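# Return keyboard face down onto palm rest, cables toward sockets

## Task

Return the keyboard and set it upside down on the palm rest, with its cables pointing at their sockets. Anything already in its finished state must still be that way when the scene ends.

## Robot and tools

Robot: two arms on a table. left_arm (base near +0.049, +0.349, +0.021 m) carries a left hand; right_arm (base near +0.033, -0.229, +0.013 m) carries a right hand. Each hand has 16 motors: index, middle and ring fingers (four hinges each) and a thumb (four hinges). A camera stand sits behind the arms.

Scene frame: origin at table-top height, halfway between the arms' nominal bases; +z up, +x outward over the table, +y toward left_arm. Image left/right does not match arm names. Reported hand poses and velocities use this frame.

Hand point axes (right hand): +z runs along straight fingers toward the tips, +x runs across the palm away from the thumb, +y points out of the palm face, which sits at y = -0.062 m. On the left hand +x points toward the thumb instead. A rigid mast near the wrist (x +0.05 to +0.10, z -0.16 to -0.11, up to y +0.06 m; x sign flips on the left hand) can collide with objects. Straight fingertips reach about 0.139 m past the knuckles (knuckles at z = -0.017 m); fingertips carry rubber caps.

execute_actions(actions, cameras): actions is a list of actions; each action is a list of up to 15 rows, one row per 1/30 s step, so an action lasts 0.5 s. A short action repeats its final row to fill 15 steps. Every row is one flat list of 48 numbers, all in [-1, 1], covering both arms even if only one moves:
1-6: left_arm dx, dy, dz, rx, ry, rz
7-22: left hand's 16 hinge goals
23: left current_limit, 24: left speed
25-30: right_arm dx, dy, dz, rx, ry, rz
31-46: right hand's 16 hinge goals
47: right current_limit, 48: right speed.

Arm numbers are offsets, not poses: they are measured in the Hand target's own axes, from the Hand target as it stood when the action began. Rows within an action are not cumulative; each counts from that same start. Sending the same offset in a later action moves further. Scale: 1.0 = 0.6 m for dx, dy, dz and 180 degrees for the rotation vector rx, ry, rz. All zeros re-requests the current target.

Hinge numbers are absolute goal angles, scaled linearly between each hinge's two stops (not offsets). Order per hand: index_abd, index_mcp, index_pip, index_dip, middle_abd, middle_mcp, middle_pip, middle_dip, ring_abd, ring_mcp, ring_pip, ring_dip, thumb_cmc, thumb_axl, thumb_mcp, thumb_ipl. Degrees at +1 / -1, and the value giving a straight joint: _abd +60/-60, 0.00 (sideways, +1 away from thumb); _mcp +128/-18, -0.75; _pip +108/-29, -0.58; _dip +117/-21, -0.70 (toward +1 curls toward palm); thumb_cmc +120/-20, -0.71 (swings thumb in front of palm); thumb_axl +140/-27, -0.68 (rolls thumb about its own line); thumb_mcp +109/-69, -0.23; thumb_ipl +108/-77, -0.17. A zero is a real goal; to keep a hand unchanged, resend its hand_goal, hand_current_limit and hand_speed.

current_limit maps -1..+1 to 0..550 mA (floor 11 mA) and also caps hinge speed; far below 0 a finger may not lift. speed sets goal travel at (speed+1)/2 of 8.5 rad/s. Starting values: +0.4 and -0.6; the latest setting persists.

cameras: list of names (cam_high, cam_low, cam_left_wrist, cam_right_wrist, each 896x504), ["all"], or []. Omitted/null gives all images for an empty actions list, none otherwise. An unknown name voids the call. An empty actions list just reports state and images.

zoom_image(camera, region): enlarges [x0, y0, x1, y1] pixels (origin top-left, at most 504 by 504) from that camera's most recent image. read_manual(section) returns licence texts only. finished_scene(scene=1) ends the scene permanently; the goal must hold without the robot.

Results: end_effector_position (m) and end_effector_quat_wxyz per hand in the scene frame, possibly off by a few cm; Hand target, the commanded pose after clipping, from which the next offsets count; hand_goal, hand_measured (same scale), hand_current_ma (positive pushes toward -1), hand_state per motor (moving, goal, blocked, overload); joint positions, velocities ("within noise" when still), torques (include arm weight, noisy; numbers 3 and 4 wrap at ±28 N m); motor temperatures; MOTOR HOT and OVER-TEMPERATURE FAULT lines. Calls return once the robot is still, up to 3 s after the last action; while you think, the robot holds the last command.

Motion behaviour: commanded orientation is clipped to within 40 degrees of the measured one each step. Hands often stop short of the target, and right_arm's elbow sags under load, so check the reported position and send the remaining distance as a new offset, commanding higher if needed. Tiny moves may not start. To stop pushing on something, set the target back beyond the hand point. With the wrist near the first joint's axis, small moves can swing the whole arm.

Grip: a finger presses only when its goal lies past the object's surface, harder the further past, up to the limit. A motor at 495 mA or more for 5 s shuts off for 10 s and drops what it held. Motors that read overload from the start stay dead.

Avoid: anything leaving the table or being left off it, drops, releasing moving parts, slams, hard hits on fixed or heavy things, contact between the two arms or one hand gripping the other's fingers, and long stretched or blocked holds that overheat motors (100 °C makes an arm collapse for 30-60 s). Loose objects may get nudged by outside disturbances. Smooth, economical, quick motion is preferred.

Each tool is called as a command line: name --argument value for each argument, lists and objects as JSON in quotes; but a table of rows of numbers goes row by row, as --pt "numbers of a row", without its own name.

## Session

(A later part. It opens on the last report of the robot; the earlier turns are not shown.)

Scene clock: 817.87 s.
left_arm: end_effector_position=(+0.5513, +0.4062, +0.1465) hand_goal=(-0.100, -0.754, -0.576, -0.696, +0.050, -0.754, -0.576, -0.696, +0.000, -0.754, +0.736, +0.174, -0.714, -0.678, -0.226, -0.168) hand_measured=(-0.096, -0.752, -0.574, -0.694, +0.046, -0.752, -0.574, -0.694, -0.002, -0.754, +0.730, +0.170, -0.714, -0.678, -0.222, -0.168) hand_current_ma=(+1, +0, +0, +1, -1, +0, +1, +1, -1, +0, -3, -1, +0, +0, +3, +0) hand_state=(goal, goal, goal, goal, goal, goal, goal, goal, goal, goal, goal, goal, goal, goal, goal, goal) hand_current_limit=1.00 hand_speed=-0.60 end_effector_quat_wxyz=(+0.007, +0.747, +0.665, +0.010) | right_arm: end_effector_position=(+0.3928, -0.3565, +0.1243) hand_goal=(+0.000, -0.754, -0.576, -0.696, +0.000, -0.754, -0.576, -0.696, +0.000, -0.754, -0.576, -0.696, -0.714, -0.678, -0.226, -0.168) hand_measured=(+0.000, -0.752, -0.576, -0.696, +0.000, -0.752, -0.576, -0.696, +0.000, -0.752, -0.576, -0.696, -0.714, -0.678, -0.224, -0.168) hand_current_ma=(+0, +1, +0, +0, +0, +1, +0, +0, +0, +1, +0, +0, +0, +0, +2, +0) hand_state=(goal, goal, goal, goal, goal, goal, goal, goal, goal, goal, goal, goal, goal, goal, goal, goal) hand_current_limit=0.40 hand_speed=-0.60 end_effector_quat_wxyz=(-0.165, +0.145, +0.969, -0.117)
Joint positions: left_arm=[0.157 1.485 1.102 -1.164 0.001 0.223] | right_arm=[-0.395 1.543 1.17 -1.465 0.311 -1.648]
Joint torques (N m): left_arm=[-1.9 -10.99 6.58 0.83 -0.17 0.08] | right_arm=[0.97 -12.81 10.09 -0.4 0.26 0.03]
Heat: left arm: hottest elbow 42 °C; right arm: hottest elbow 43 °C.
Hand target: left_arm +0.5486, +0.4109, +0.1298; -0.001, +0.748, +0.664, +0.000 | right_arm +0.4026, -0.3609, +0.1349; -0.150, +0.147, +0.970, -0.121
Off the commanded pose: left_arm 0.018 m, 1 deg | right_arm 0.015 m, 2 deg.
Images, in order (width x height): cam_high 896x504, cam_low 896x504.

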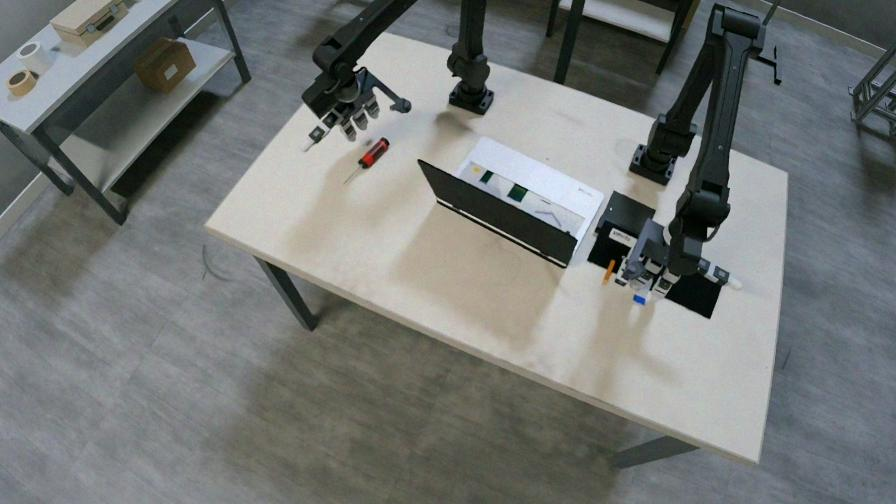

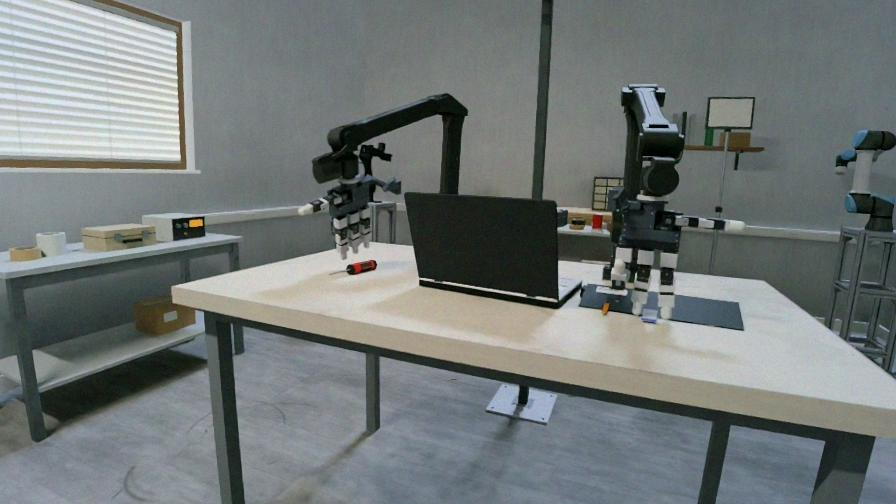

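execute_actions --actions '[[[0,-0.022,0.012,0,0,0,-0.1,-0.754,-0.576,-0.696,0.05,-0.754,-0.576,-0.696,0,-0.754,0.737,0.174,-0.714,-0.678,-0.226,-0.168,1.0,-0.6,0,0,0,0,0,0,0,-0.754,-0.576,-0.696,0,-0.754,-0.576,-0.696,0,-0.754,-0.576,-0.696,-0.714,-0.678,-0.226,-0.168,0.4,-0.6]]]' --cameras '["cam_low","cam_high"]'

zoom_image --camera "cam_low" --region '[560, 230, 760, 350]'

zoom_image --camera "cam_high" --region '[580, 200, 730, 340]'

Scene clock: 838.93 s.
left_arm: end_effector_position=(+0.5449, +0.4065, +0.1388) hand_goal=(-0.100, -0.754, -0.576, -0.696, +0.050, -0.754, -0.576, -0.696, +0.000, -0.754, +0.736, +0.174, -0.714, -0.678, -0.226, -0.168) hand_measured=(-0.096, -0.748, -0.572, -0.692, +0.050, -0.748, -0.572, -0.692, -0.002, -0.754, +0.730, +0.170, -0.714, -0.678, -0.220, -0.168) hand_current_ma=(+1, +3, +1, +1, +0, +2, +1, +1, -1, +0, -3, -1, +0, +0, +3, +0) hand_state=(goal, goal, goal, goal, goal, goal, goal, goal, goal, goal, goal, goal, goal, goal, goal, goal) hand_current_limit=1.00 hand_speed=-0.60 end_effector_quat_wxyz=(+0.008, +0.748, +0.663, +0.011) | right_arm: end_effector_position=(+0.3928, -0.3565, +0.1243) hand_goal=(+0.000, -0.754, -0.576, -0.696, +0.000, -0.754, -0.576, -0.696, +0.000, -0.754, -0.576, -0.696, -0.714, -0.678, -0.226, -0.168) hand_measured=(+0.000, -0.752, -0.576, -0.696, +0.000, -0.752, -0.576, -0.696, +0.000, -0.752, -0.576, -0.696, -0.714, -0.678, -0.224, -0.168) hand_current_ma=(+0, +1, +0, +0, +0, +1, +0, +0, +0, +1, +0, +0, +0, +0, +2, +0) hand_state=(goal, goal, goal, goal, goal, goal, goal, goal, goal, goal, goal, goal, goal, goal, goal, goal) hand_current_limit=0.40 hand_speed=-0.60 end_effector_quat_wxyz=(-0.165, +0.145, +0.969, -0.117)
Joint positions: left_arm=[0.161 1.477 1.07 -1.138 0.001 0.232] | right_arm=[-0.395 1.543 1.17 -1.465 0.311 -1.648]
Joint torques (N m): left_arm=[-1.44 -11.87 5.42 0.73 -0.16 0.06] | right_arm=[1.03 -12.81 10.07 -0.4 0.26 0.03]
Heat: left arm: hottest elbow 41 °C; right arm: hottest elbow 43 °C.
Hand target: left_arm +0.5356, +0.4125, +0.1227; -0.001, +0.748, +0.664, +0.000 | right_arm +0.4026, -0.3609, +0.1349; -0.150, +0.147, +0.970, -0.121
Off the commanded pose: left_arm 0.020 m, 2 deg | right_arm 0.015 m, 2 deg.
Images, in order (width x height): cam_high 896x504, cam_low 896x504.

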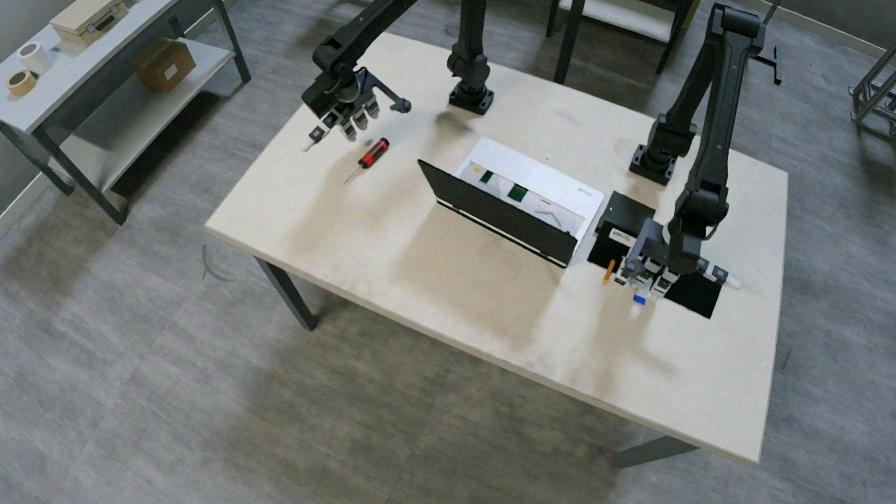

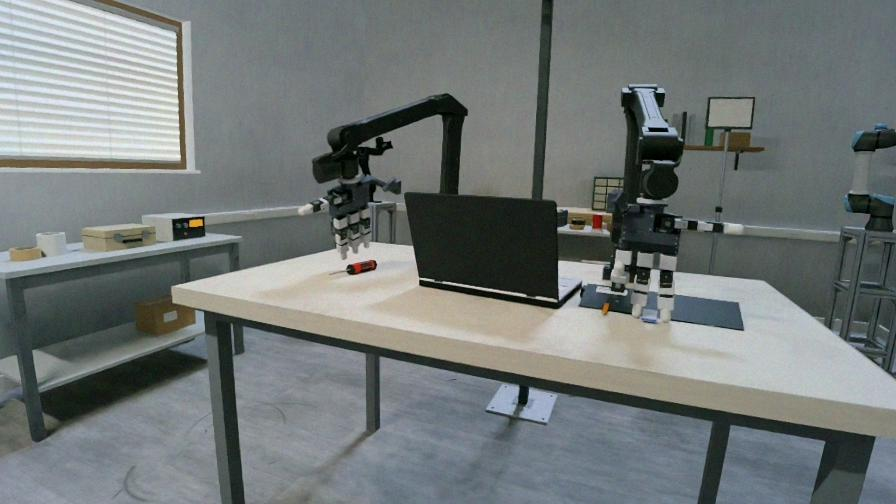

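Scaled by 2.520 from the camera's 896x504 image, which has a finer 1280x720 frame.

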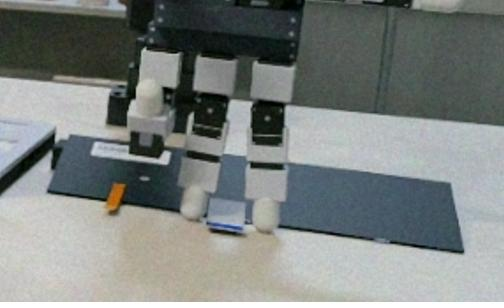

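Scaled by 3.360 from the camera's 896x504 image, which has a finer 1280x720 frame.

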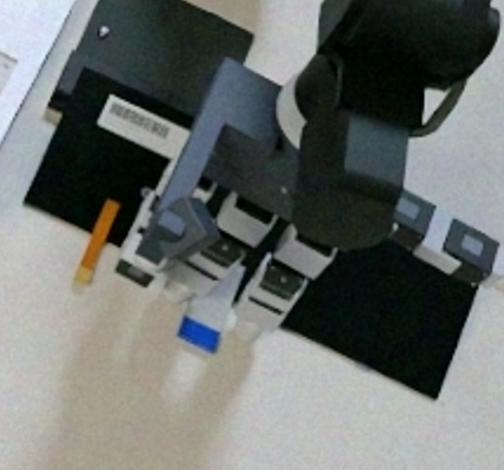

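execute_actions --actions '[[[0,-0.045,-0.003,0,0,0,-0.1,-0.754,-0.576,-0.696,0.05,-0.754,-0.576,-0.696,0,-0.754,0.737,0.174,-0.714,-0.678,-0.226,-0.168,1.0,-0.6,0,0,0,0,0,0,0,-0.754,-0.576,-0.696,0,-0.754,-0.576,-0.696,0,-0.754,-0.576,-0.696,-0.714,-0.678,-0.226,-0.168,0.4,-0.6]]]' --cameras '["cam_low","cam_high"]'

zoom_image --camera "cam_low" --region '[560, 230, 760, 350]'

zoom_image --camera "cam_high" --region '[580, 200, 730, 340]'

Scene clock: 849.10 s.
left_arm: end_effector_position=(+0.5215, +0.4101, +0.1386) hand_goal=(-0.100, -0.754, -0.576, -0.696, +0.050, -0.754, -0.576, -0.696, +0.000, -0.754, +0.736, +0.174, -0.714, -0.678, -0.226, -0.168) hand_measured=(-0.096, -0.732, -0.562, -0.688, +0.052, -0.736, -0.564, -0.690, -0.002, -0.754, +0.730, +0.170, -0.714, -0.678, -0.220, -0.168) hand_current_ma=(+1, +22, +9, +3, +0, +16, +8, +3, -1, +0, -3, -1, +0, +0, +3, +0) hand_state=(goal, blocked, goal, goal, goal, goal, goal, goal, goal, goal, goal, goal, goal, goal, goal, goal) hand_current_limit=1.00 hand_speed=-0.60 end_effector_quat_wxyz=(+0.009, +0.749, +0.662, +0.013) | right_arm: end_effector_position=(+0.3928, -0.3565, +0.1243) hand_goal=(+0.000, -0.754, -0.576, -0.696, +0.000, -0.754, -0.576, -0.696, +0.000, -0.754, -0.576, -0.696, -0.714, -0.678, -0.226, -0.168) hand_measured=(+0.000, -0.752, -0.576, -0.696, +0.000, -0.752, -0.576, -0.696, +0.000, -0.752, -0.576, -0.696, -0.714, -0.678, -0.224, -0.168) hand_current_ma=(+0, +1, +0, +0, +0, +1, +0, +0, +0, +1, +0, +0, +0, +0, +2, +0) hand_state=(goal, goal, goal, goal, goal, goal, goal, goal, goal, goal, goal, goal, goal, goal, goal, goal) hand_current_limit=0.40 hand_speed=-0.60 end_effector_quat_wxyz=(-0.165, +0.145, +0.969, -0.117)
Joint positions: left_arm=[0.177 1.416 1.004 -1.127 0.001 0.25] | right_arm=[-0.395 1.543 1.17 -1.465 0.311 -1.648]
Joint torques (N m): left_arm=[-1.26 -11.28 5.39 0.29 -0.18 0.07] | right_arm=[1.14 -12.75 10.07 -0.43 0.27 0.03]
Heat: left arm: hottest elbow 40 °C; right arm: hottest elbow 43 °C.
Hand target: left_arm +0.5086, +0.4157, +0.1244; -0.001, +0.748, +0.664, +0.000 | right_arm +0.4026, -0.3609, +0.1349; -0.150, +0.147, +0.970, -0.121
Off the commanded pose: left_arm 0.020 m, 2 deg | right_arm 0.015 m, 2 deg.
Images, in order (width x height): cam_high 896x504, cam_low 896x504.

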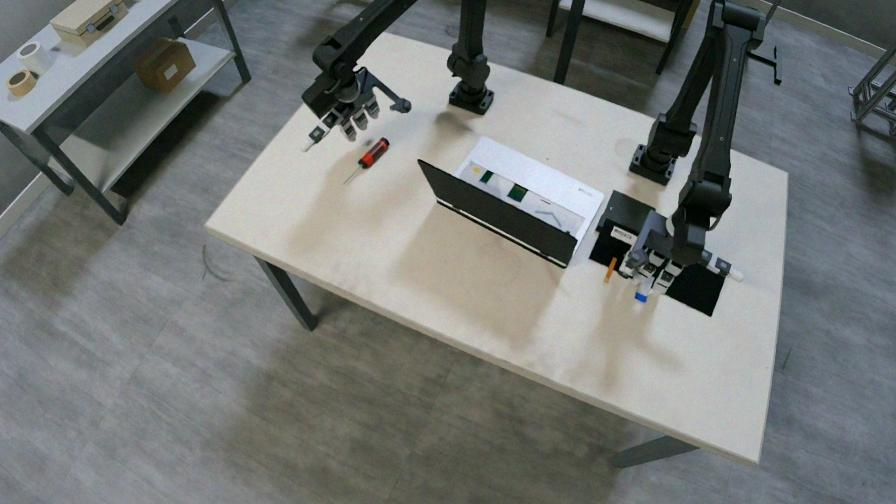

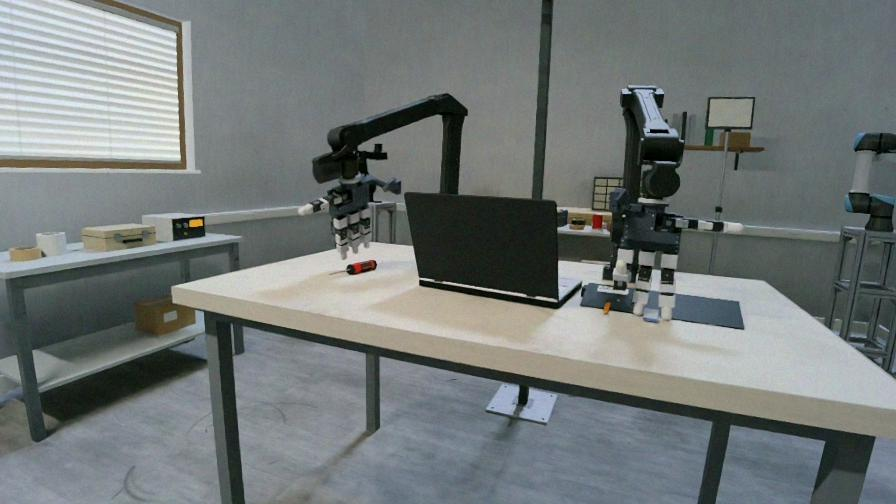

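Scaled by 2.520 from the camera's 896x504 image, which has a finer 1280x720 frame.

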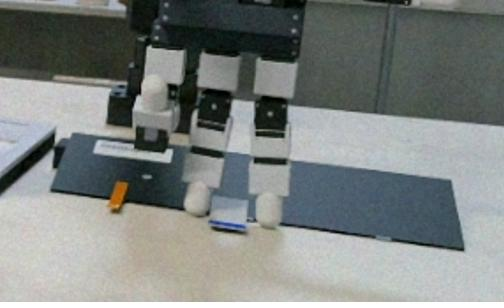

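Scaled by 3.360 from the camera's 896x504 image, which has a finer 1280x720 frame.

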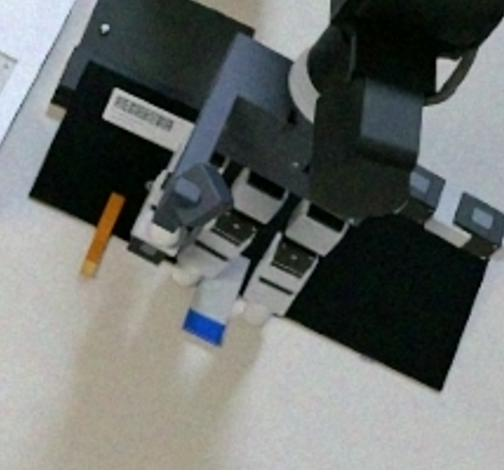

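execute_actions --actions '[[[-0.003,-0.035,0,0,0,0,-0.1,-0.754,-0.576,-0.696,0.05,-0.754,-0.576,-0.696,0,-0.754,0.737,0.174,-0.714,-0.678,-0.226,-0.168,1.0,-0.6,0,0,0,0,0,0,0,-0.754,-0.576,-0.696,0,-0.754,-0.576,-0.696,0,-0.754,-0.576,-0.696,-0.714,-0.678,-0.226,-0.168,0.4,-0.6]]]' --cameras '["cam_low","cam_high"]'

zoom_image --camera "cam_low" --region '[560, 230, 760, 350]'

zoom_image --camera "cam_high" --region '[580, 200, 730, 340]'

Scene clock: 855.37 s.
left_arm: end_effector_position=(+0.5019, +0.4119, +0.1387) hand_goal=(-0.100, -0.754, -0.576, -0.696, +0.050, -0.754, -0.576, -0.696, +0.000, -0.754, +0.736, +0.174, -0.714, -0.678, -0.226, -0.168) hand_measured=(-0.098, -0.732, -0.562, -0.688, +0.052, -0.730, -0.560, -0.688, -0.002, -0.754, +0.730, +0.170, -0.714, -0.678, -0.220, -0.168) hand_current_ma=(+0, +22, +9, +3, +0, +25, +12, +4, -1, +0, -3, -1, +0, +0, +3, +0) hand_state=(goal, blocked, goal, goal, goal, blocked, goal, goal, goal, goal, goal, goal, goal, goal, goal, goal) hand_current_limit=1.00 hand_speed=-0.60 end_effector_quat_wxyz=(+0.011, +0.748, +0.663, +0.016) | right_arm: end_effector_position=(+0.3928, -0.3565, +0.1243) hand_goal=(+0.000, -0.754, -0.576, -0.696, +0.000, -0.754, -0.576, -0.696, +0.000, -0.754, -0.576, -0.696, -0.714, -0.678, -0.226, -0.168) hand_measured=(+0.000, -0.752, -0.576, -0.696, +0.000, -0.752, -0.576, -0.696, +0.000, -0.752, -0.576, -0.696, -0.714, -0.678, -0.224, -0.168) hand_current_ma=(+0, +1, +0, +0, +0, +1, +0, +0, +0, +1, +0, +0, +0, +0, +2, +0) hand_state=(goal, goal, goal, goal, goal, goal, goal, goal, goal, goal, goal, goal, goal, goal, goal, goal) hand_current_limit=0.40 hand_speed=-0.60 end_effector_quat_wxyz=(-0.165, +0.145, +0.969, -0.117)
Joint positions: left_arm=[0.188 1.362 0.949 -1.119 0.001 0.26] | right_arm=[-0.395 1.543 1.17 -1.465 0.311 -1.648]
Joint torques (N m): left_arm=[-1.55 -10.64 5.49 0.03 -0.17 0.06] | right_arm=[0.97 -12.69 10.09 -0.38 0.28 0.03]
Heat: left arm: hottest elbow 39 °C; right arm: hottest elbow 43 °C.
Hand target: left_arm +0.4877, +0.4164, +0.1245; -0.001, +0.748, +0.664, +0.000 | right_arm +0.4026, -0.3609, +0.1349; -0.150, +0.147, +0.970, -0.121
Off the commanded pose: left_arm 0.021 m, 2 deg | right_arm 0.015 m, 2 deg.
Images, in order (width x height): cam_high 896x504, cam_low 896x504.

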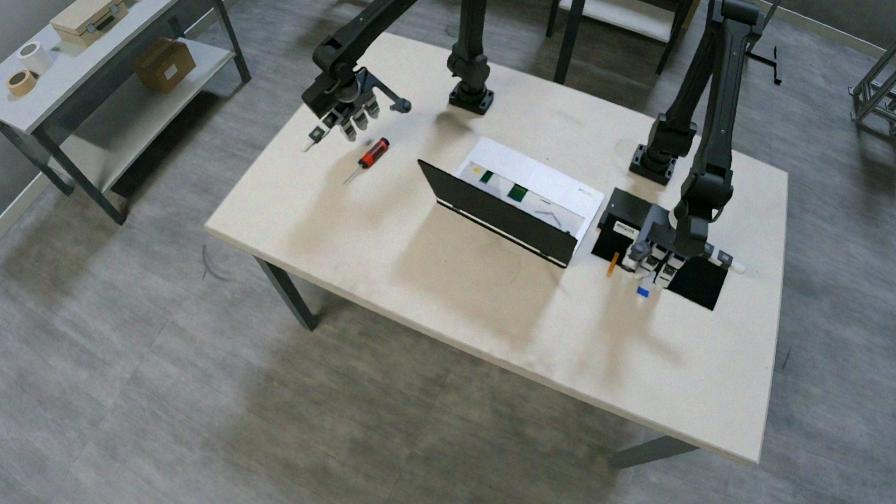

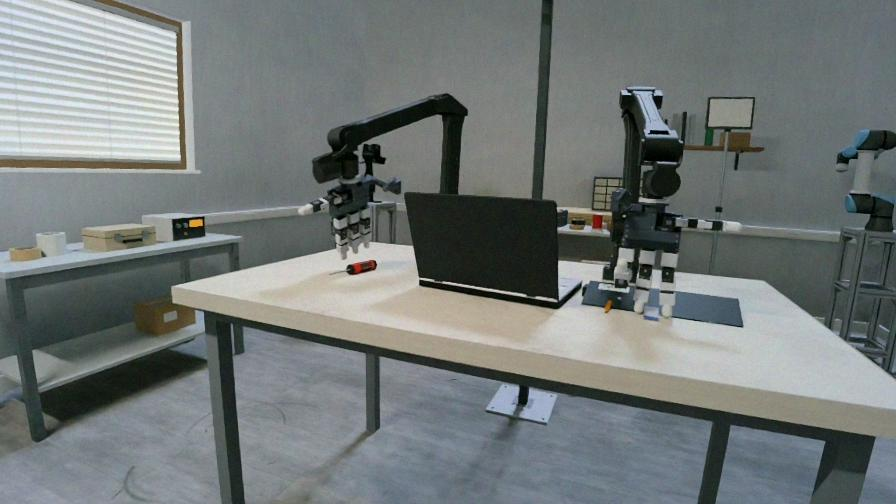

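Scaled by 2.520 from the camera's 896x504 image, which has a finer 1280x720 frame.

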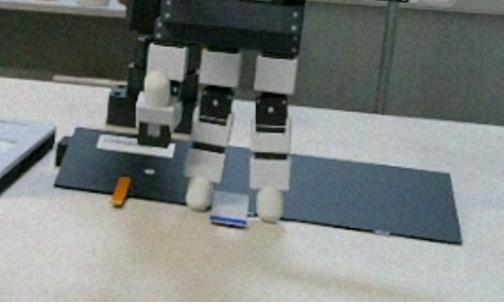

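Scaled by 3.360 from the camera's 896x504 image, which has a finer 1280x720 frame.

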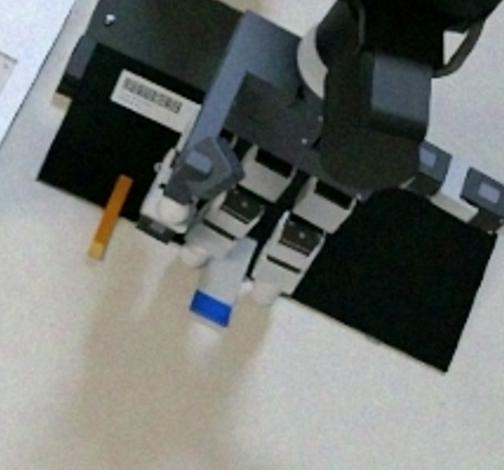

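zoom_image --camera "cam_high" --region '[580, 130, 720, 250]'

Scaled by 3.600 from the camera's 896x504 image, which has a finer 1280x720 frame.

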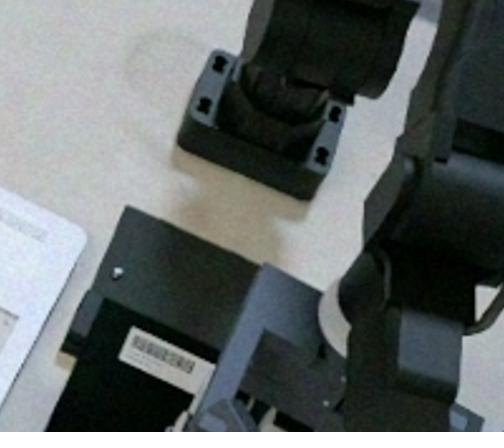

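execute_actions --actions '[[[-0.006,-0.05,0,0,0,0,-0.1,-0.754,-0.576,-0.696,0.05,-0.754,-0.576,-0.696,0,-0.754,0.737,0.174,-0.714,-0.678,-0.226,-0.168,1.0,-0.6,0,0,0,0,0,0,0,-0.754,-0.576,-0.696,0,-0.754,-0.576,-0.696,0,-0.754,-0.576,-0.696,-0.714,-0.678,-0.226,-0.168,0.4,-0.6]],[[-0.003,-0.025,0,0,0,0,-0.1,-0.754,-0.576,-0.696,0.05,-0.754,-0.576,-0.696,0,-0.754,0.737,0.174,-0.714,-0.678,-0.226,-0.168,1.0,-0.6,0,0,0,0,0,0,0,-0.754,-0.576,-0.696,0,-0.754,-0.576,-0.696,0,-0.754,-0.576,-0.696,-0.714,-0.678,-0.226,-0.168,0.4,-0.6]]]' --cameras '["cam_low","cam_high"]'

zoom_image --camera "cam_low" --region '[560, 230, 760, 350]'

zoom_image --camera "cam_high" --region '[580, 160, 730, 300]'

Scene clock: 1000.77 s.
left_arm: end_effector_position=(+0.4592, +0.4134, +0.1384) hand_goal=(-0.100, -0.754, -0.576, -0.696, +0.050, -0.754, -0.576, -0.696, +0.000, -0.754, +0.736, +0.174, -0.714, -0.678, -0.226, -0.168) hand_measured=(-0.100, -0.736, -0.564, -0.690, +0.052, -0.730, -0.558, -0.686, -0.002, -0.754, +0.730, +0.170, -0.714, -0.678, -0.220, -0.168) hand_current_ma=(+0, +15, +7, +3, +0, +26, +14, +5, -1, +0, -3, -1, +0, +0, +3, +0) hand_state=(goal, goal, goal, goal, goal, blocked, goal, goal, goal, goal, goal, goal, goal, goal, goal, goal) hand_current_limit=1.00 hand_speed=-0.60 end_effector_quat_wxyz=(+0.013, +0.748, +0.663, +0.020) | right_arm: end_effector_position=(+0.3928, -0.3565, +0.1243) hand_goal=(+0.000, -0.754, -0.576, -0.696, +0.000, -0.754, -0.576, -0.696, +0.000, -0.754, -0.576, -0.696, -0.714, -0.678, -0.226, -0.168) hand_measured=(+0.000, -0.752, -0.576, -0.696, +0.000, -0.752, -0.576, -0.696, +0.000, -0.752, -0.576, -0.696, -0.714, -0.678, -0.224, -0.168) hand_current_ma=(+0, +1, +0, +0, +0, +1, +0, +0, +0, +1, +0, +0, +0, +0, +2, +0) hand_state=(goal, goal, goal, goal, goal, goal, goal, goal, goal, goal, goal, goal, goal, goal, goal, goal) hand_current_limit=0.40 hand_speed=-0.60 end_effector_quat_wxyz=(-0.165, +0.145, +0.969, -0.117)
Joint positions: left_arm=[0.211 1.244 0.839 -1.119 0.001 0.282] | right_arm=[-0.395 1.543 1.17 -1.465 0.311 -1.648]
Joint torques (N m): left_arm=[-1.49 -9 5.61 -0.46 -0.16 0.08] | right_arm=[1.03 -12.75 10.06 -0.42 0.27 0.03]
Motor temperatures (°C): left_arm=[26 31 37 29 28 28] | right_arm=[30 34 44 25 27 27]
Heat: left arm: hottest elbow 37 °C; right arm: hottest elbow 44 °C.
Hand target: left_arm +0.4422, +0.4163, +0.1244; -0.001, +0.748, +0.664, +0.000 | right_arm +0.4026, -0.3609, +0.1349; -0.150, +0.147, +0.970, -0.121
Off the commanded pose: left_arm 0.022 m, 3 deg | right_arm 0.015 m, 2 deg.
Images, in order (width x height): cam_high 896x504, cam_low 896x504.

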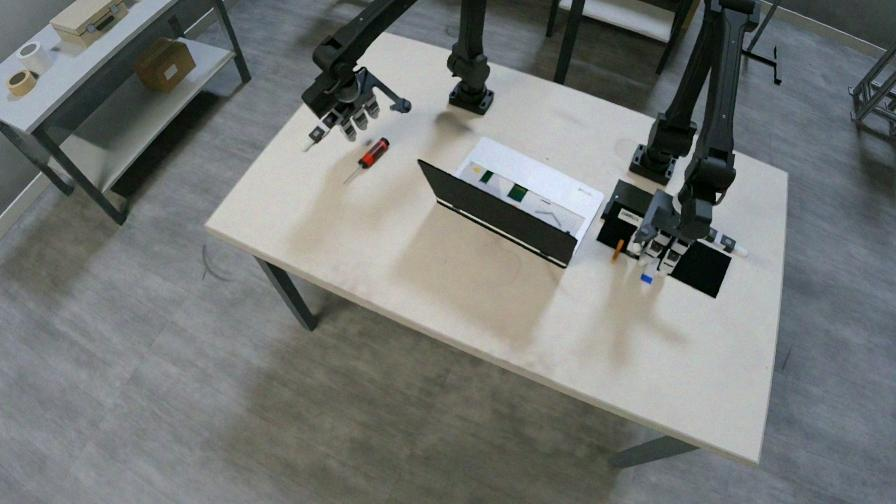

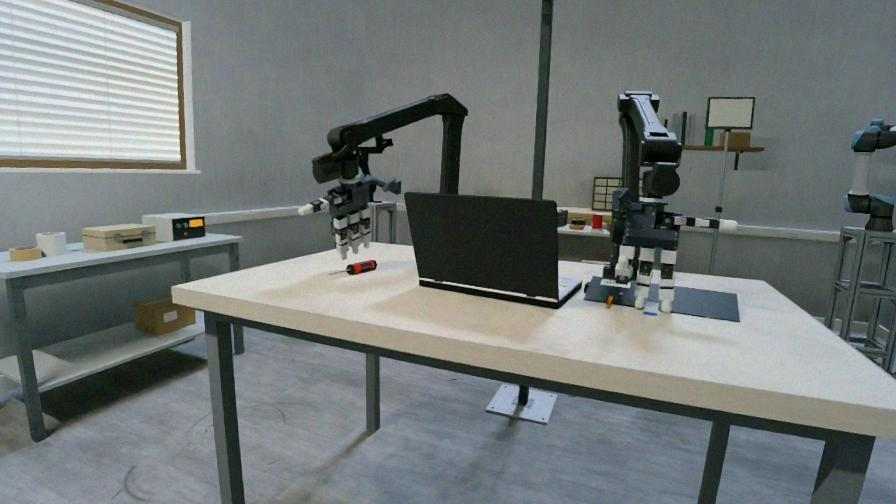

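Scaled by 2.520 from the camera's 896x504 image, which has a finer 1280x720 frame.

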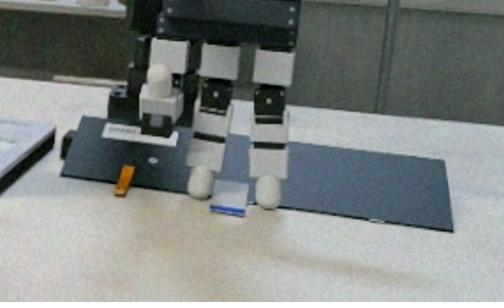

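Scaled by 3.360 from the camera's 896x504 image, which has a finer 1280x720 frame.

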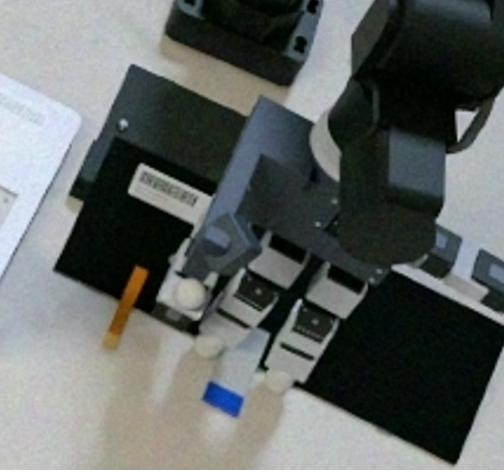

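execute_actions --actions '[[[-0.004,-0.04,0,0,0,0,-0.1,-0.754,-0.576,-0.696,0.05,-0.754,-0.576,-0.696,0,-0.754,0.737,0.174,-0.714,-0.678,-0.226,-0.168,1.0,-0.6,0,0,0,0,0,0,0,-0.754,-0.576,-0.696,0,-0.754,-0.576,-0.696,0,-0.754,-0.576,-0.696,-0.714,-0.678,-0.226,-0.168,0.4,-0.6]]]' --cameras '["cam_high"]'

zoom_image --camera "cam_high" --region '[580, 160, 730, 300]'

Scene clock: 1007.63 s.
left_arm: end_effector_position=(+0.4338, +0.4146, +0.1378) hand_goal=(-0.100, -0.754, -0.576, -0.696, +0.050, -0.754, -0.576, -0.696, +0.000, -0.754, +0.736, +0.174, -0.714, -0.678, -0.226, -0.168) hand_measured=(-0.100, -0.736, -0.564, -0.690, +0.052, -0.728, -0.556, -0.686, -0.002, -0.754, +0.730, +0.170, -0.714, -0.678, -0.220, -0.168) hand_current_ma=(+0, +16, +7, +3, +0, +30, +16, +6, -1, +0, -3, -1, +0, +0, +3, +0) hand_state=(goal, goal, goal, goal, goal, blocked, goal, goal, goal, goal, goal, goal, goal, goal, goal, goal) hand_current_limit=1.00 hand_speed=-0.60 end_effector_quat_wxyz=(+0.012, +0.748, +0.664, +0.018) | right_arm: end_effector_position=(+0.3928, -0.3565, +0.1243) hand_goal=(+0.000, -0.754, -0.576, -0.696, +0.000, -0.754, -0.576, -0.696, +0.000, -0.754, -0.576, -0.696, -0.714, -0.678, -0.226, -0.168) hand_measured=(+0.000, -0.752, -0.576, -0.696, +0.000, -0.752, -0.576, -0.696, +0.000, -0.752, -0.576, -0.696, -0.714, -0.678, -0.224, -0.168) hand_current_ma=(+0, +1, +0, +0, +0, +1, +0, +0, +0, +1, +0, +0, +0, +0, +2, +0) hand_state=(goal, goal, goal, goal, goal, goal, goal, goal, goal, goal, goal, goal, goal, goal, goal, goal) hand_current_limit=0.40 hand_speed=-0.60 end_effector_quat_wxyz=(-0.165, +0.145, +0.969, -0.117)
Joint positions: left_arm=[0.228 1.176 0.784 -1.136 0.001 0.298] | right_arm=[-0.395 1.543 1.17 -1.465 0.311 -1.648]
Joint torques (N m): left_arm=[-1.49 -8.12 5.68 -0.39 -0.17 0.06] | right_arm=[1.03 -12.75 10.06 -0.39 0.27 0.03]
Heat: left arm: hottest elbow 37 °C; right arm: hottest elbow 44 °C.
Hand target: left_arm +0.4182, +0.4169, +0.1246; -0.001, +0.748, +0.664, +0.000 | right_arm +0.4026, -0.3609, +0.1349; -0.150, +0.147, +0.970, -0.121
Off the commanded pose: left_arm 0.021 m, 3 deg | right_arm 0.015 m, 2 deg.
Images, in order (width x height): cam_high 896x504.

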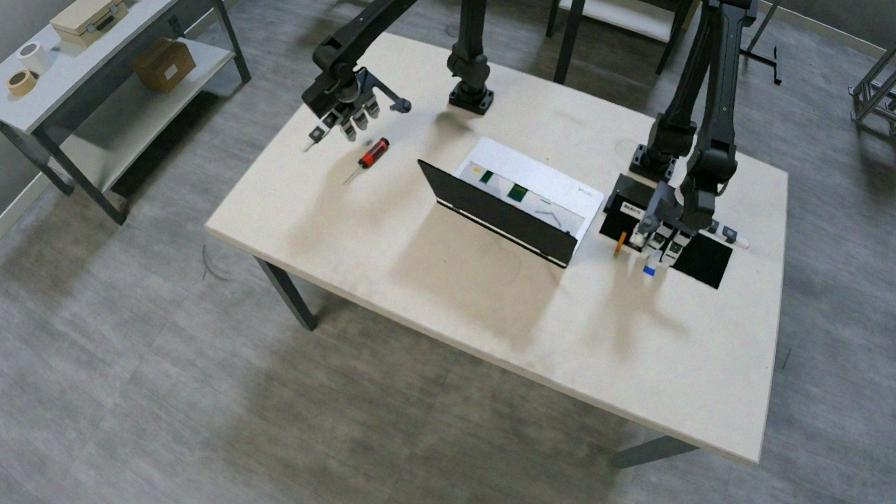

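Scaled by 3.360 from the camera's 896x504 image, which has a finer 1280x720 frame.

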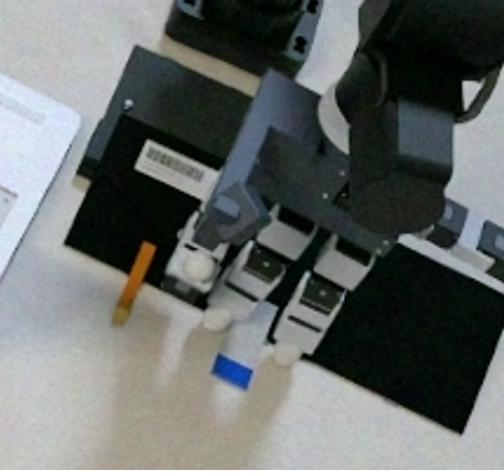

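execute_actions --actions '[[[-0.003,-0.03,0,0,0,0,-0.1,-0.754,-0.576,-0.696,0.05,-0.754,-0.576,-0.696,0,-0.754,0.737,0.174,-0.714,-0.678,-0.226,-0.168,1.0,-0.6,0,0,0,0,0,0,0,-0.754,-0.576,-0.696,0,-0.754,-0.576,-0.696,0,-0.754,-0.576,-0.696,-0.714,-0.678,-0.226,-0.168,0.4,-0.6]]]' --cameras '["cam_high"]'

zoom_image --camera "cam_high" --region '[580, 160, 730, 300]'

Scene clock: 1013.83 s.
left_arm: end_effector_position=(+0.4165, +0.4153, +0.1377) hand_goal=(-0.100, -0.754, -0.576, -0.696, +0.050, -0.754, -0.576, -0.696, +0.000, -0.754, +0.736, +0.174, -0.714, -0.678, -0.226, -0.168) hand_measured=(-0.100, -0.736, -0.564, -0.690, +0.052, -0.728, -0.556, -0.686, -0.002, -0.754, +0.730, +0.170, -0.714, -0.678, -0.220, -0.168) hand_current_ma=(+0, +16, +7, +3, +0, +30, +16, +6, -1, +0, -3, -1, +0, +0, +3, +0) hand_state=(goal, goal, goal, goal, goal, blocked, goal, goal, goal, goal, goal, goal, goal, goal, goal, goal) hand_current_limit=1.00 hand_speed=-0.60 end_effector_quat_wxyz=(+0.012, +0.748, +0.663, +0.019) | right_arm: end_effector_position=(+0.3928, -0.3565, +0.1243) hand_goal=(+0.000, -0.754, -0.576, -0.696, +0.000, -0.754, -0.576, -0.696, +0.000, -0.754, -0.576, -0.696, -0.714, -0.678, -0.226, -0.168) hand_measured=(+0.000, -0.752, -0.576, -0.696, +0.000, -0.752, -0.576, -0.696, +0.000, -0.752, -0.576, -0.696, -0.714, -0.678, -0.224, -0.168) hand_current_ma=(+0, +1, +0, +0, +0, +1, +0, +0, +0, +1, +0, +0, +0, +0, +2, +0) hand_state=(goal, goal, goal, goal, goal, goal, goal, goal, goal, goal, goal, goal, goal, goal, goal, goal) hand_current_limit=0.40 hand_speed=-0.60 end_effector_quat_wxyz=(-0.165, +0.145, +0.969, -0.117)
Joint positions: left_arm=[0.241 1.124 0.745 -1.146 0.001 0.312] | right_arm=[-0.395 1.543 1.17 -1.465 0.311 -1.648]
Joint torques (N m): left_arm=[-1.44 -7.36 5.78 -0.53 -0.17 0.07] | right_arm=[1.14 -12.81 10.06 -0.4 0.28 0.03]
Heat: left arm: hottest elbow 37 °C; right arm: hottest elbow 44 °C.
Hand target: left_arm +0.4001, +0.4171, +0.1245; -0.001, +0.748, +0.664, +0.000 | right_arm +0.4026, -0.3609, +0.1349; -0.150, +0.147, +0.970, -0.121
Off the commanded pose: left_arm 0.021 m, 3 deg | right_arm 0.015 m, 2 deg.
Images, in order (width x height): cam_high 896x504.

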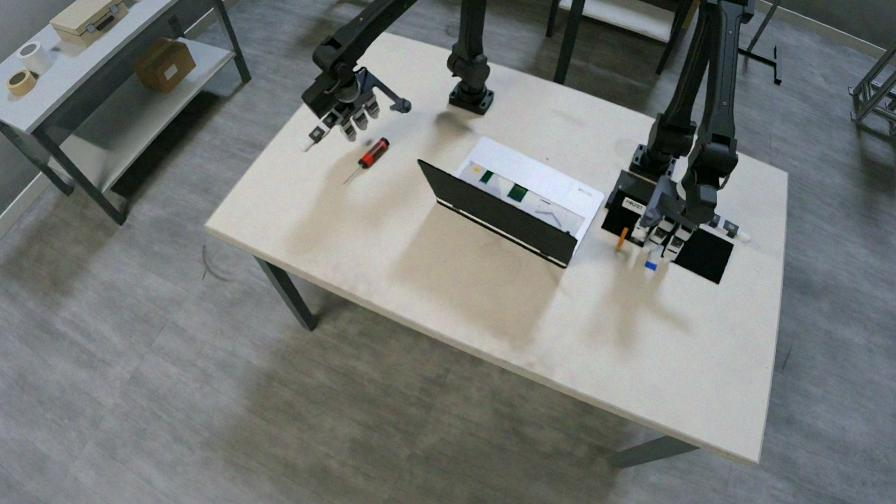

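Scaled by 3.360 from the camera's 896x504 image, which has a finer 1280x720 frame.

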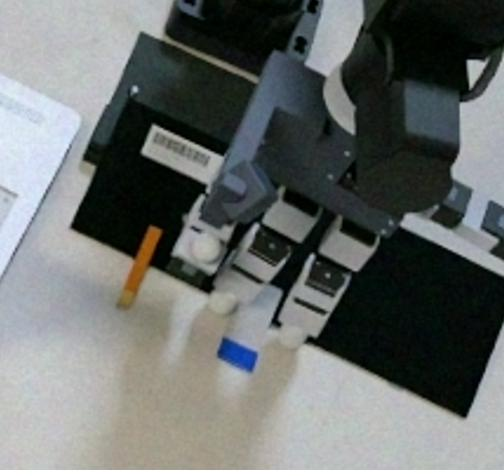

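execute_actions --actions '[[[-0.003,-0.03,0,0,0,0,-0.1,-0.754,-0.576,-0.696,0.05,-0.754,-0.576,-0.696,0,-0.754,0.737,0.174,-0.714,-0.678,-0.226,-0.168,1.0,-0.6,0,0,0,0,0,0,0,-0.754,-0.576,-0.696,0,-0.754,-0.576,-0.696,0,-0.754,-0.576,-0.696,-0.714,-0.678,-0.226,-0.168,0.4,-0.6]]]' --cameras '["cam_high","cam_low"]'

zoom_image --camera "cam_high" --region '[580, 160, 730, 300]'

zoom_image --camera "cam_low" --region '[560, 230, 760, 350]'

Scene clock: 1019.00 s.
left_arm: end_effector_position=(+0.3989, +0.4165, +0.1377) hand_goal=(-0.100, -0.754, -0.576, -0.696, +0.050, -0.754, -0.576, -0.696, +0.000, -0.754, +0.736, +0.174, -0.714, -0.678, -0.226, -0.168) hand_measured=(-0.100, -0.738, -0.564, -0.690, +0.050, -0.726, -0.556, -0.686, -0.002, -0.754, +0.730, +0.170, -0.714, -0.678, -0.220, -0.168) hand_current_ma=(+0, +14, +7, +3, +0, +31, +16, +6, -1, +0, -3, -1, +0, +0, +3, +0) hand_state=(goal, goal, goal, goal, goal, blocked, goal, goal, goal, goal, goal, goal, goal, goal, goal, goal) hand_current_limit=1.00 hand_speed=-0.60 end_effector_quat_wxyz=(+0.012, +0.748, +0.664, +0.020) | right_arm: end_effector_position=(+0.3928, -0.3565, +0.1243) hand_goal=(+0.000, -0.754, -0.576, -0.696, +0.000, -0.754, -0.576, -0.696, +0.000, -0.754, -0.576, -0.696, -0.714, -0.678, -0.226, -0.168) hand_measured=(+0.000, -0.752, -0.576, -0.696, +0.000, -0.752, -0.576, -0.696, +0.000, -0.752, -0.576, -0.696, -0.714, -0.678, -0.224, -0.168) hand_current_ma=(+0, +1, +0, +0, +0, +1, +0, +0, +0, +1, +0, +0, +0, +0, +2, +0) hand_state=(goal, goal, goal, goal, goal, goal, goal, goal, goal, goal, goal, goal, goal, goal, goal, goal) hand_current_limit=0.40 hand_speed=-0.60 end_effector_quat_wxyz=(-0.165, +0.145, +0.969, -0.117)
Joint positions: left_arm=[0.258 1.07 0.708 -1.161 0.001 0.327] | right_arm=[-0.395 1.543 1.17 -1.465 0.311 -1.648]
Joint torques (N m): left_arm=[-1.49 -6.71 5.85 -0.59 -0.16 0.1] | right_arm=[1.08 -12.75 10.03 -0.4 0.27 0.03]
Heat: left arm: hottest elbow 37 °C; right arm: hottest elbow 44 °C.
Hand target: left_arm +0.3820, +0.4175, +0.1246; -0.001, +0.748, +0.664, +0.000 | right_arm +0.4026, -0.3609, +0.1349; -0.150, +0.147, +0.970, -0.121
Off the commanded pose: left_arm 0.021 m, 3 deg | right_arm 0.015 m, 2 deg.
Images, in order (width x height): cam_high 896x504, cam_low 896x504.

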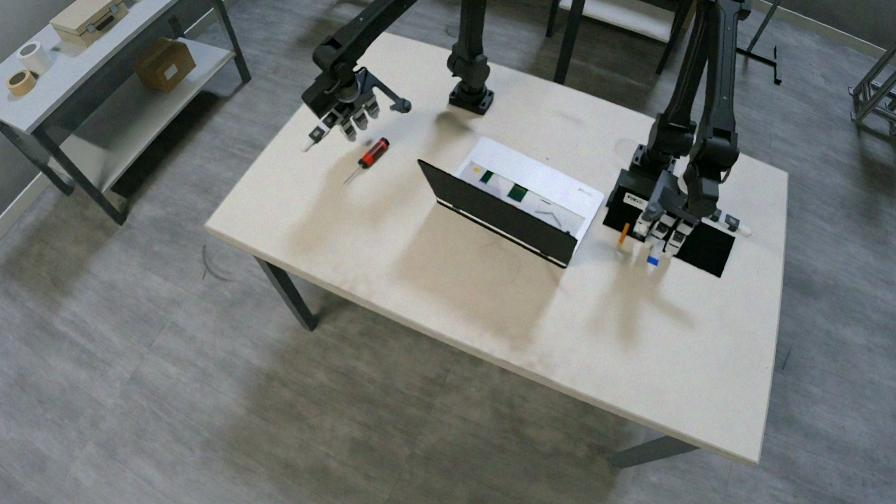

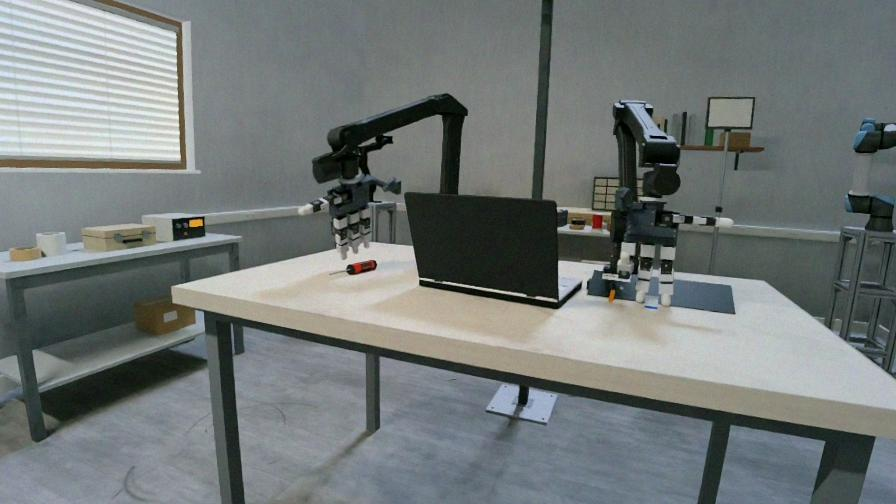

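Scaled by 3.360 from the camera's 896x504 image, which has a finer 1280x720 frame.

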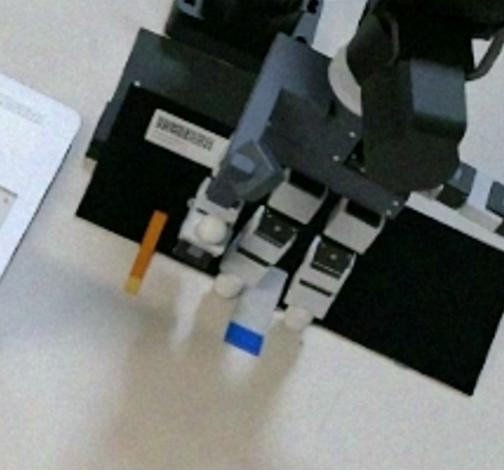

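Scaled by 2.520 from the camera's 896x504 image, which has a finer 1280x720 frame.

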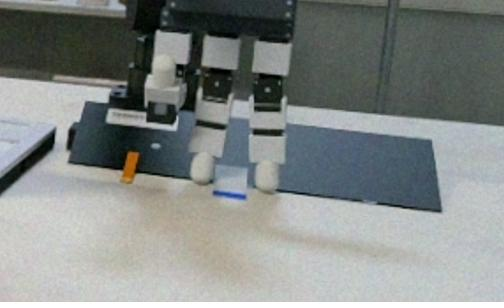

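execute_actions --actions '[[[-0.003,-0.035,0,0,0,0,-0.1,-0.754,-0.576,-0.696,0.05,-0.754,-0.576,-0.696,0,-0.754,0.737,0.174,-0.714,-0.678,-0.226,-0.168,1.0,-0.6,0,0,0,0,0,0,0,-0.754,-0.576,-0.696,0,-0.754,-0.576,-0.696,0,-0.754,-0.576,-0.696,-0.714,-0.678,-0.226,-0.168,0.4,-0.6]]]' --cameras '["cam_high","cam_low"]'

Scene clock: 1046.57 s.
left_arm: end_effector_position=(+0.3778, +0.4176, +0.1373) hand_goal=(-0.100, -0.754, -0.576, -0.696, +0.050, -0.754, -0.576, -0.696, +0.000, -0.754, +0.736, +0.174, -0.714, -0.678, -0.226, -0.168) hand_measured=(-0.100, -0.738, -0.566, -0.690, +0.050, -0.724, -0.554, -0.684, -0.002, -0.754, +0.730, +0.170, -0.714, -0.678, -0.220, -0.168) hand_current_ma=(+0, +13, +6, +3, +0, +37, +19, +7, -1, +0, -3, -1, +0, +0, +3, +0) hand_state=(goal, goal, goal, goal, goal, blocked, blocked, goal, goal, goal, goal, goal, goal, goal, goal, goal) hand_current_limit=1.00 hand_speed=-0.60 end_effector_quat_wxyz=(+0.012, +0.748, +0.663, +0.020) | right_arm: end_effector_position=(+0.3928, -0.3565, +0.1243) hand_goal=(+0.000, -0.754, -0.576, -0.696, +0.000, -0.754, -0.576, -0.696, +0.000, -0.754, -0.576, -0.696, -0.714, -0.678, -0.226, -0.168) hand_measured=(+0.000, -0.752, -0.576, -0.696, +0.000, -0.752, -0.576, -0.696, +0.000, -0.752, -0.576, -0.696, -0.714, -0.678, -0.224, -0.168) hand_current_ma=(+0, +1, +0, +0, +0, +1, +0, +0, +0, +1, +0, +0, +0, +0, +2, +0) hand_state=(goal, goal, goal, goal, goal, goal, goal, goal, goal, goal, goal, goal, goal, goal, goal, goal) hand_current_limit=0.40 hand_speed=-0.60 end_effector_quat_wxyz=(-0.165, +0.145, +0.969, -0.117)
Joint positions: left_arm=[0.28 1.006 0.666 -1.184 0.001 0.351] | right_arm=[-0.395 1.543 1.17 -1.465 0.311 -1.648]
Joint torques (N m): left_arm=[-1.55 -5.89 5.94 -0.65 -0.17 0.03] | right_arm=[0.97 -12.81 10.07 -0.4 0.28 0.03]
Heat: left arm: hottest elbow 37 °C; right arm: hottest elbow 44 °C.
Hand target: left_arm +0.3608, +0.4182, +0.1246; -0.001, +0.748, +0.664, +0.000 | right_arm +0.4026, -0.3609, +0.1349; -0.150, +0.147, +0.970, -0.121
Off the commanded pose: left_arm 0.021 m, 3 deg | right_arm 0.015 m, 2 deg.
Images, in order (width x height): cam_high 896x504, cam_low 896x504.

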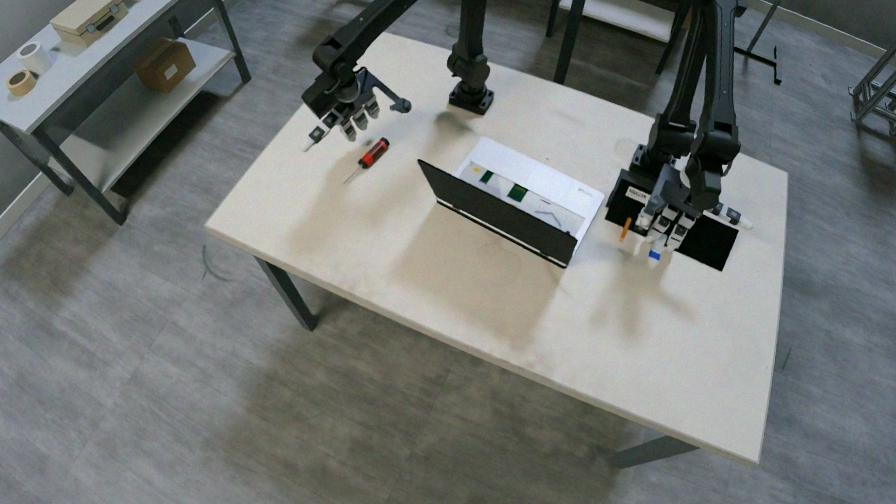

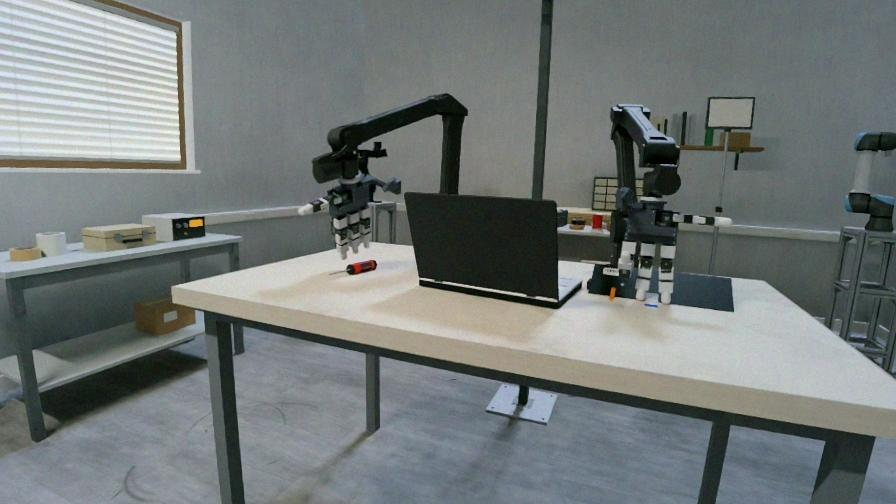

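zoom_image --camera "cam_high" --region '[580, 160, 730, 300]'

zoom_image --camera "cam_low" --region '[560, 230, 760, 350]'

Scaled by 3.360 from the camera's 896x504 image, which has a finer 1280x720 frame.

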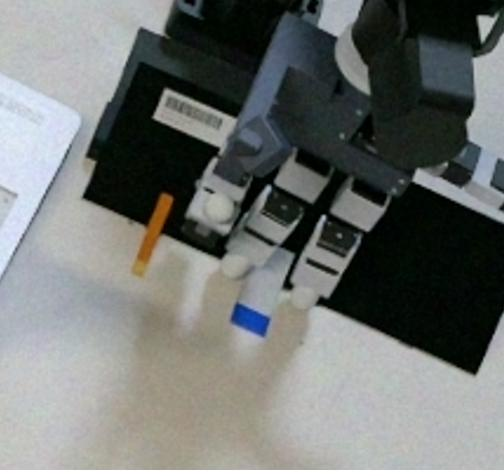

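Scaled by 2.520 from the camera's 896x504 image, which has a finer 1280x720 frame.

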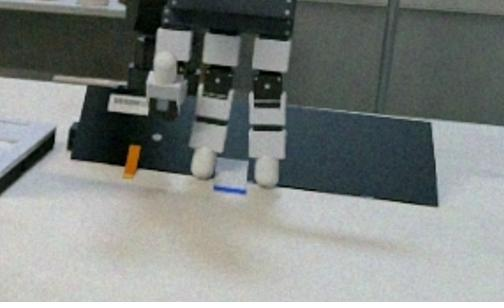

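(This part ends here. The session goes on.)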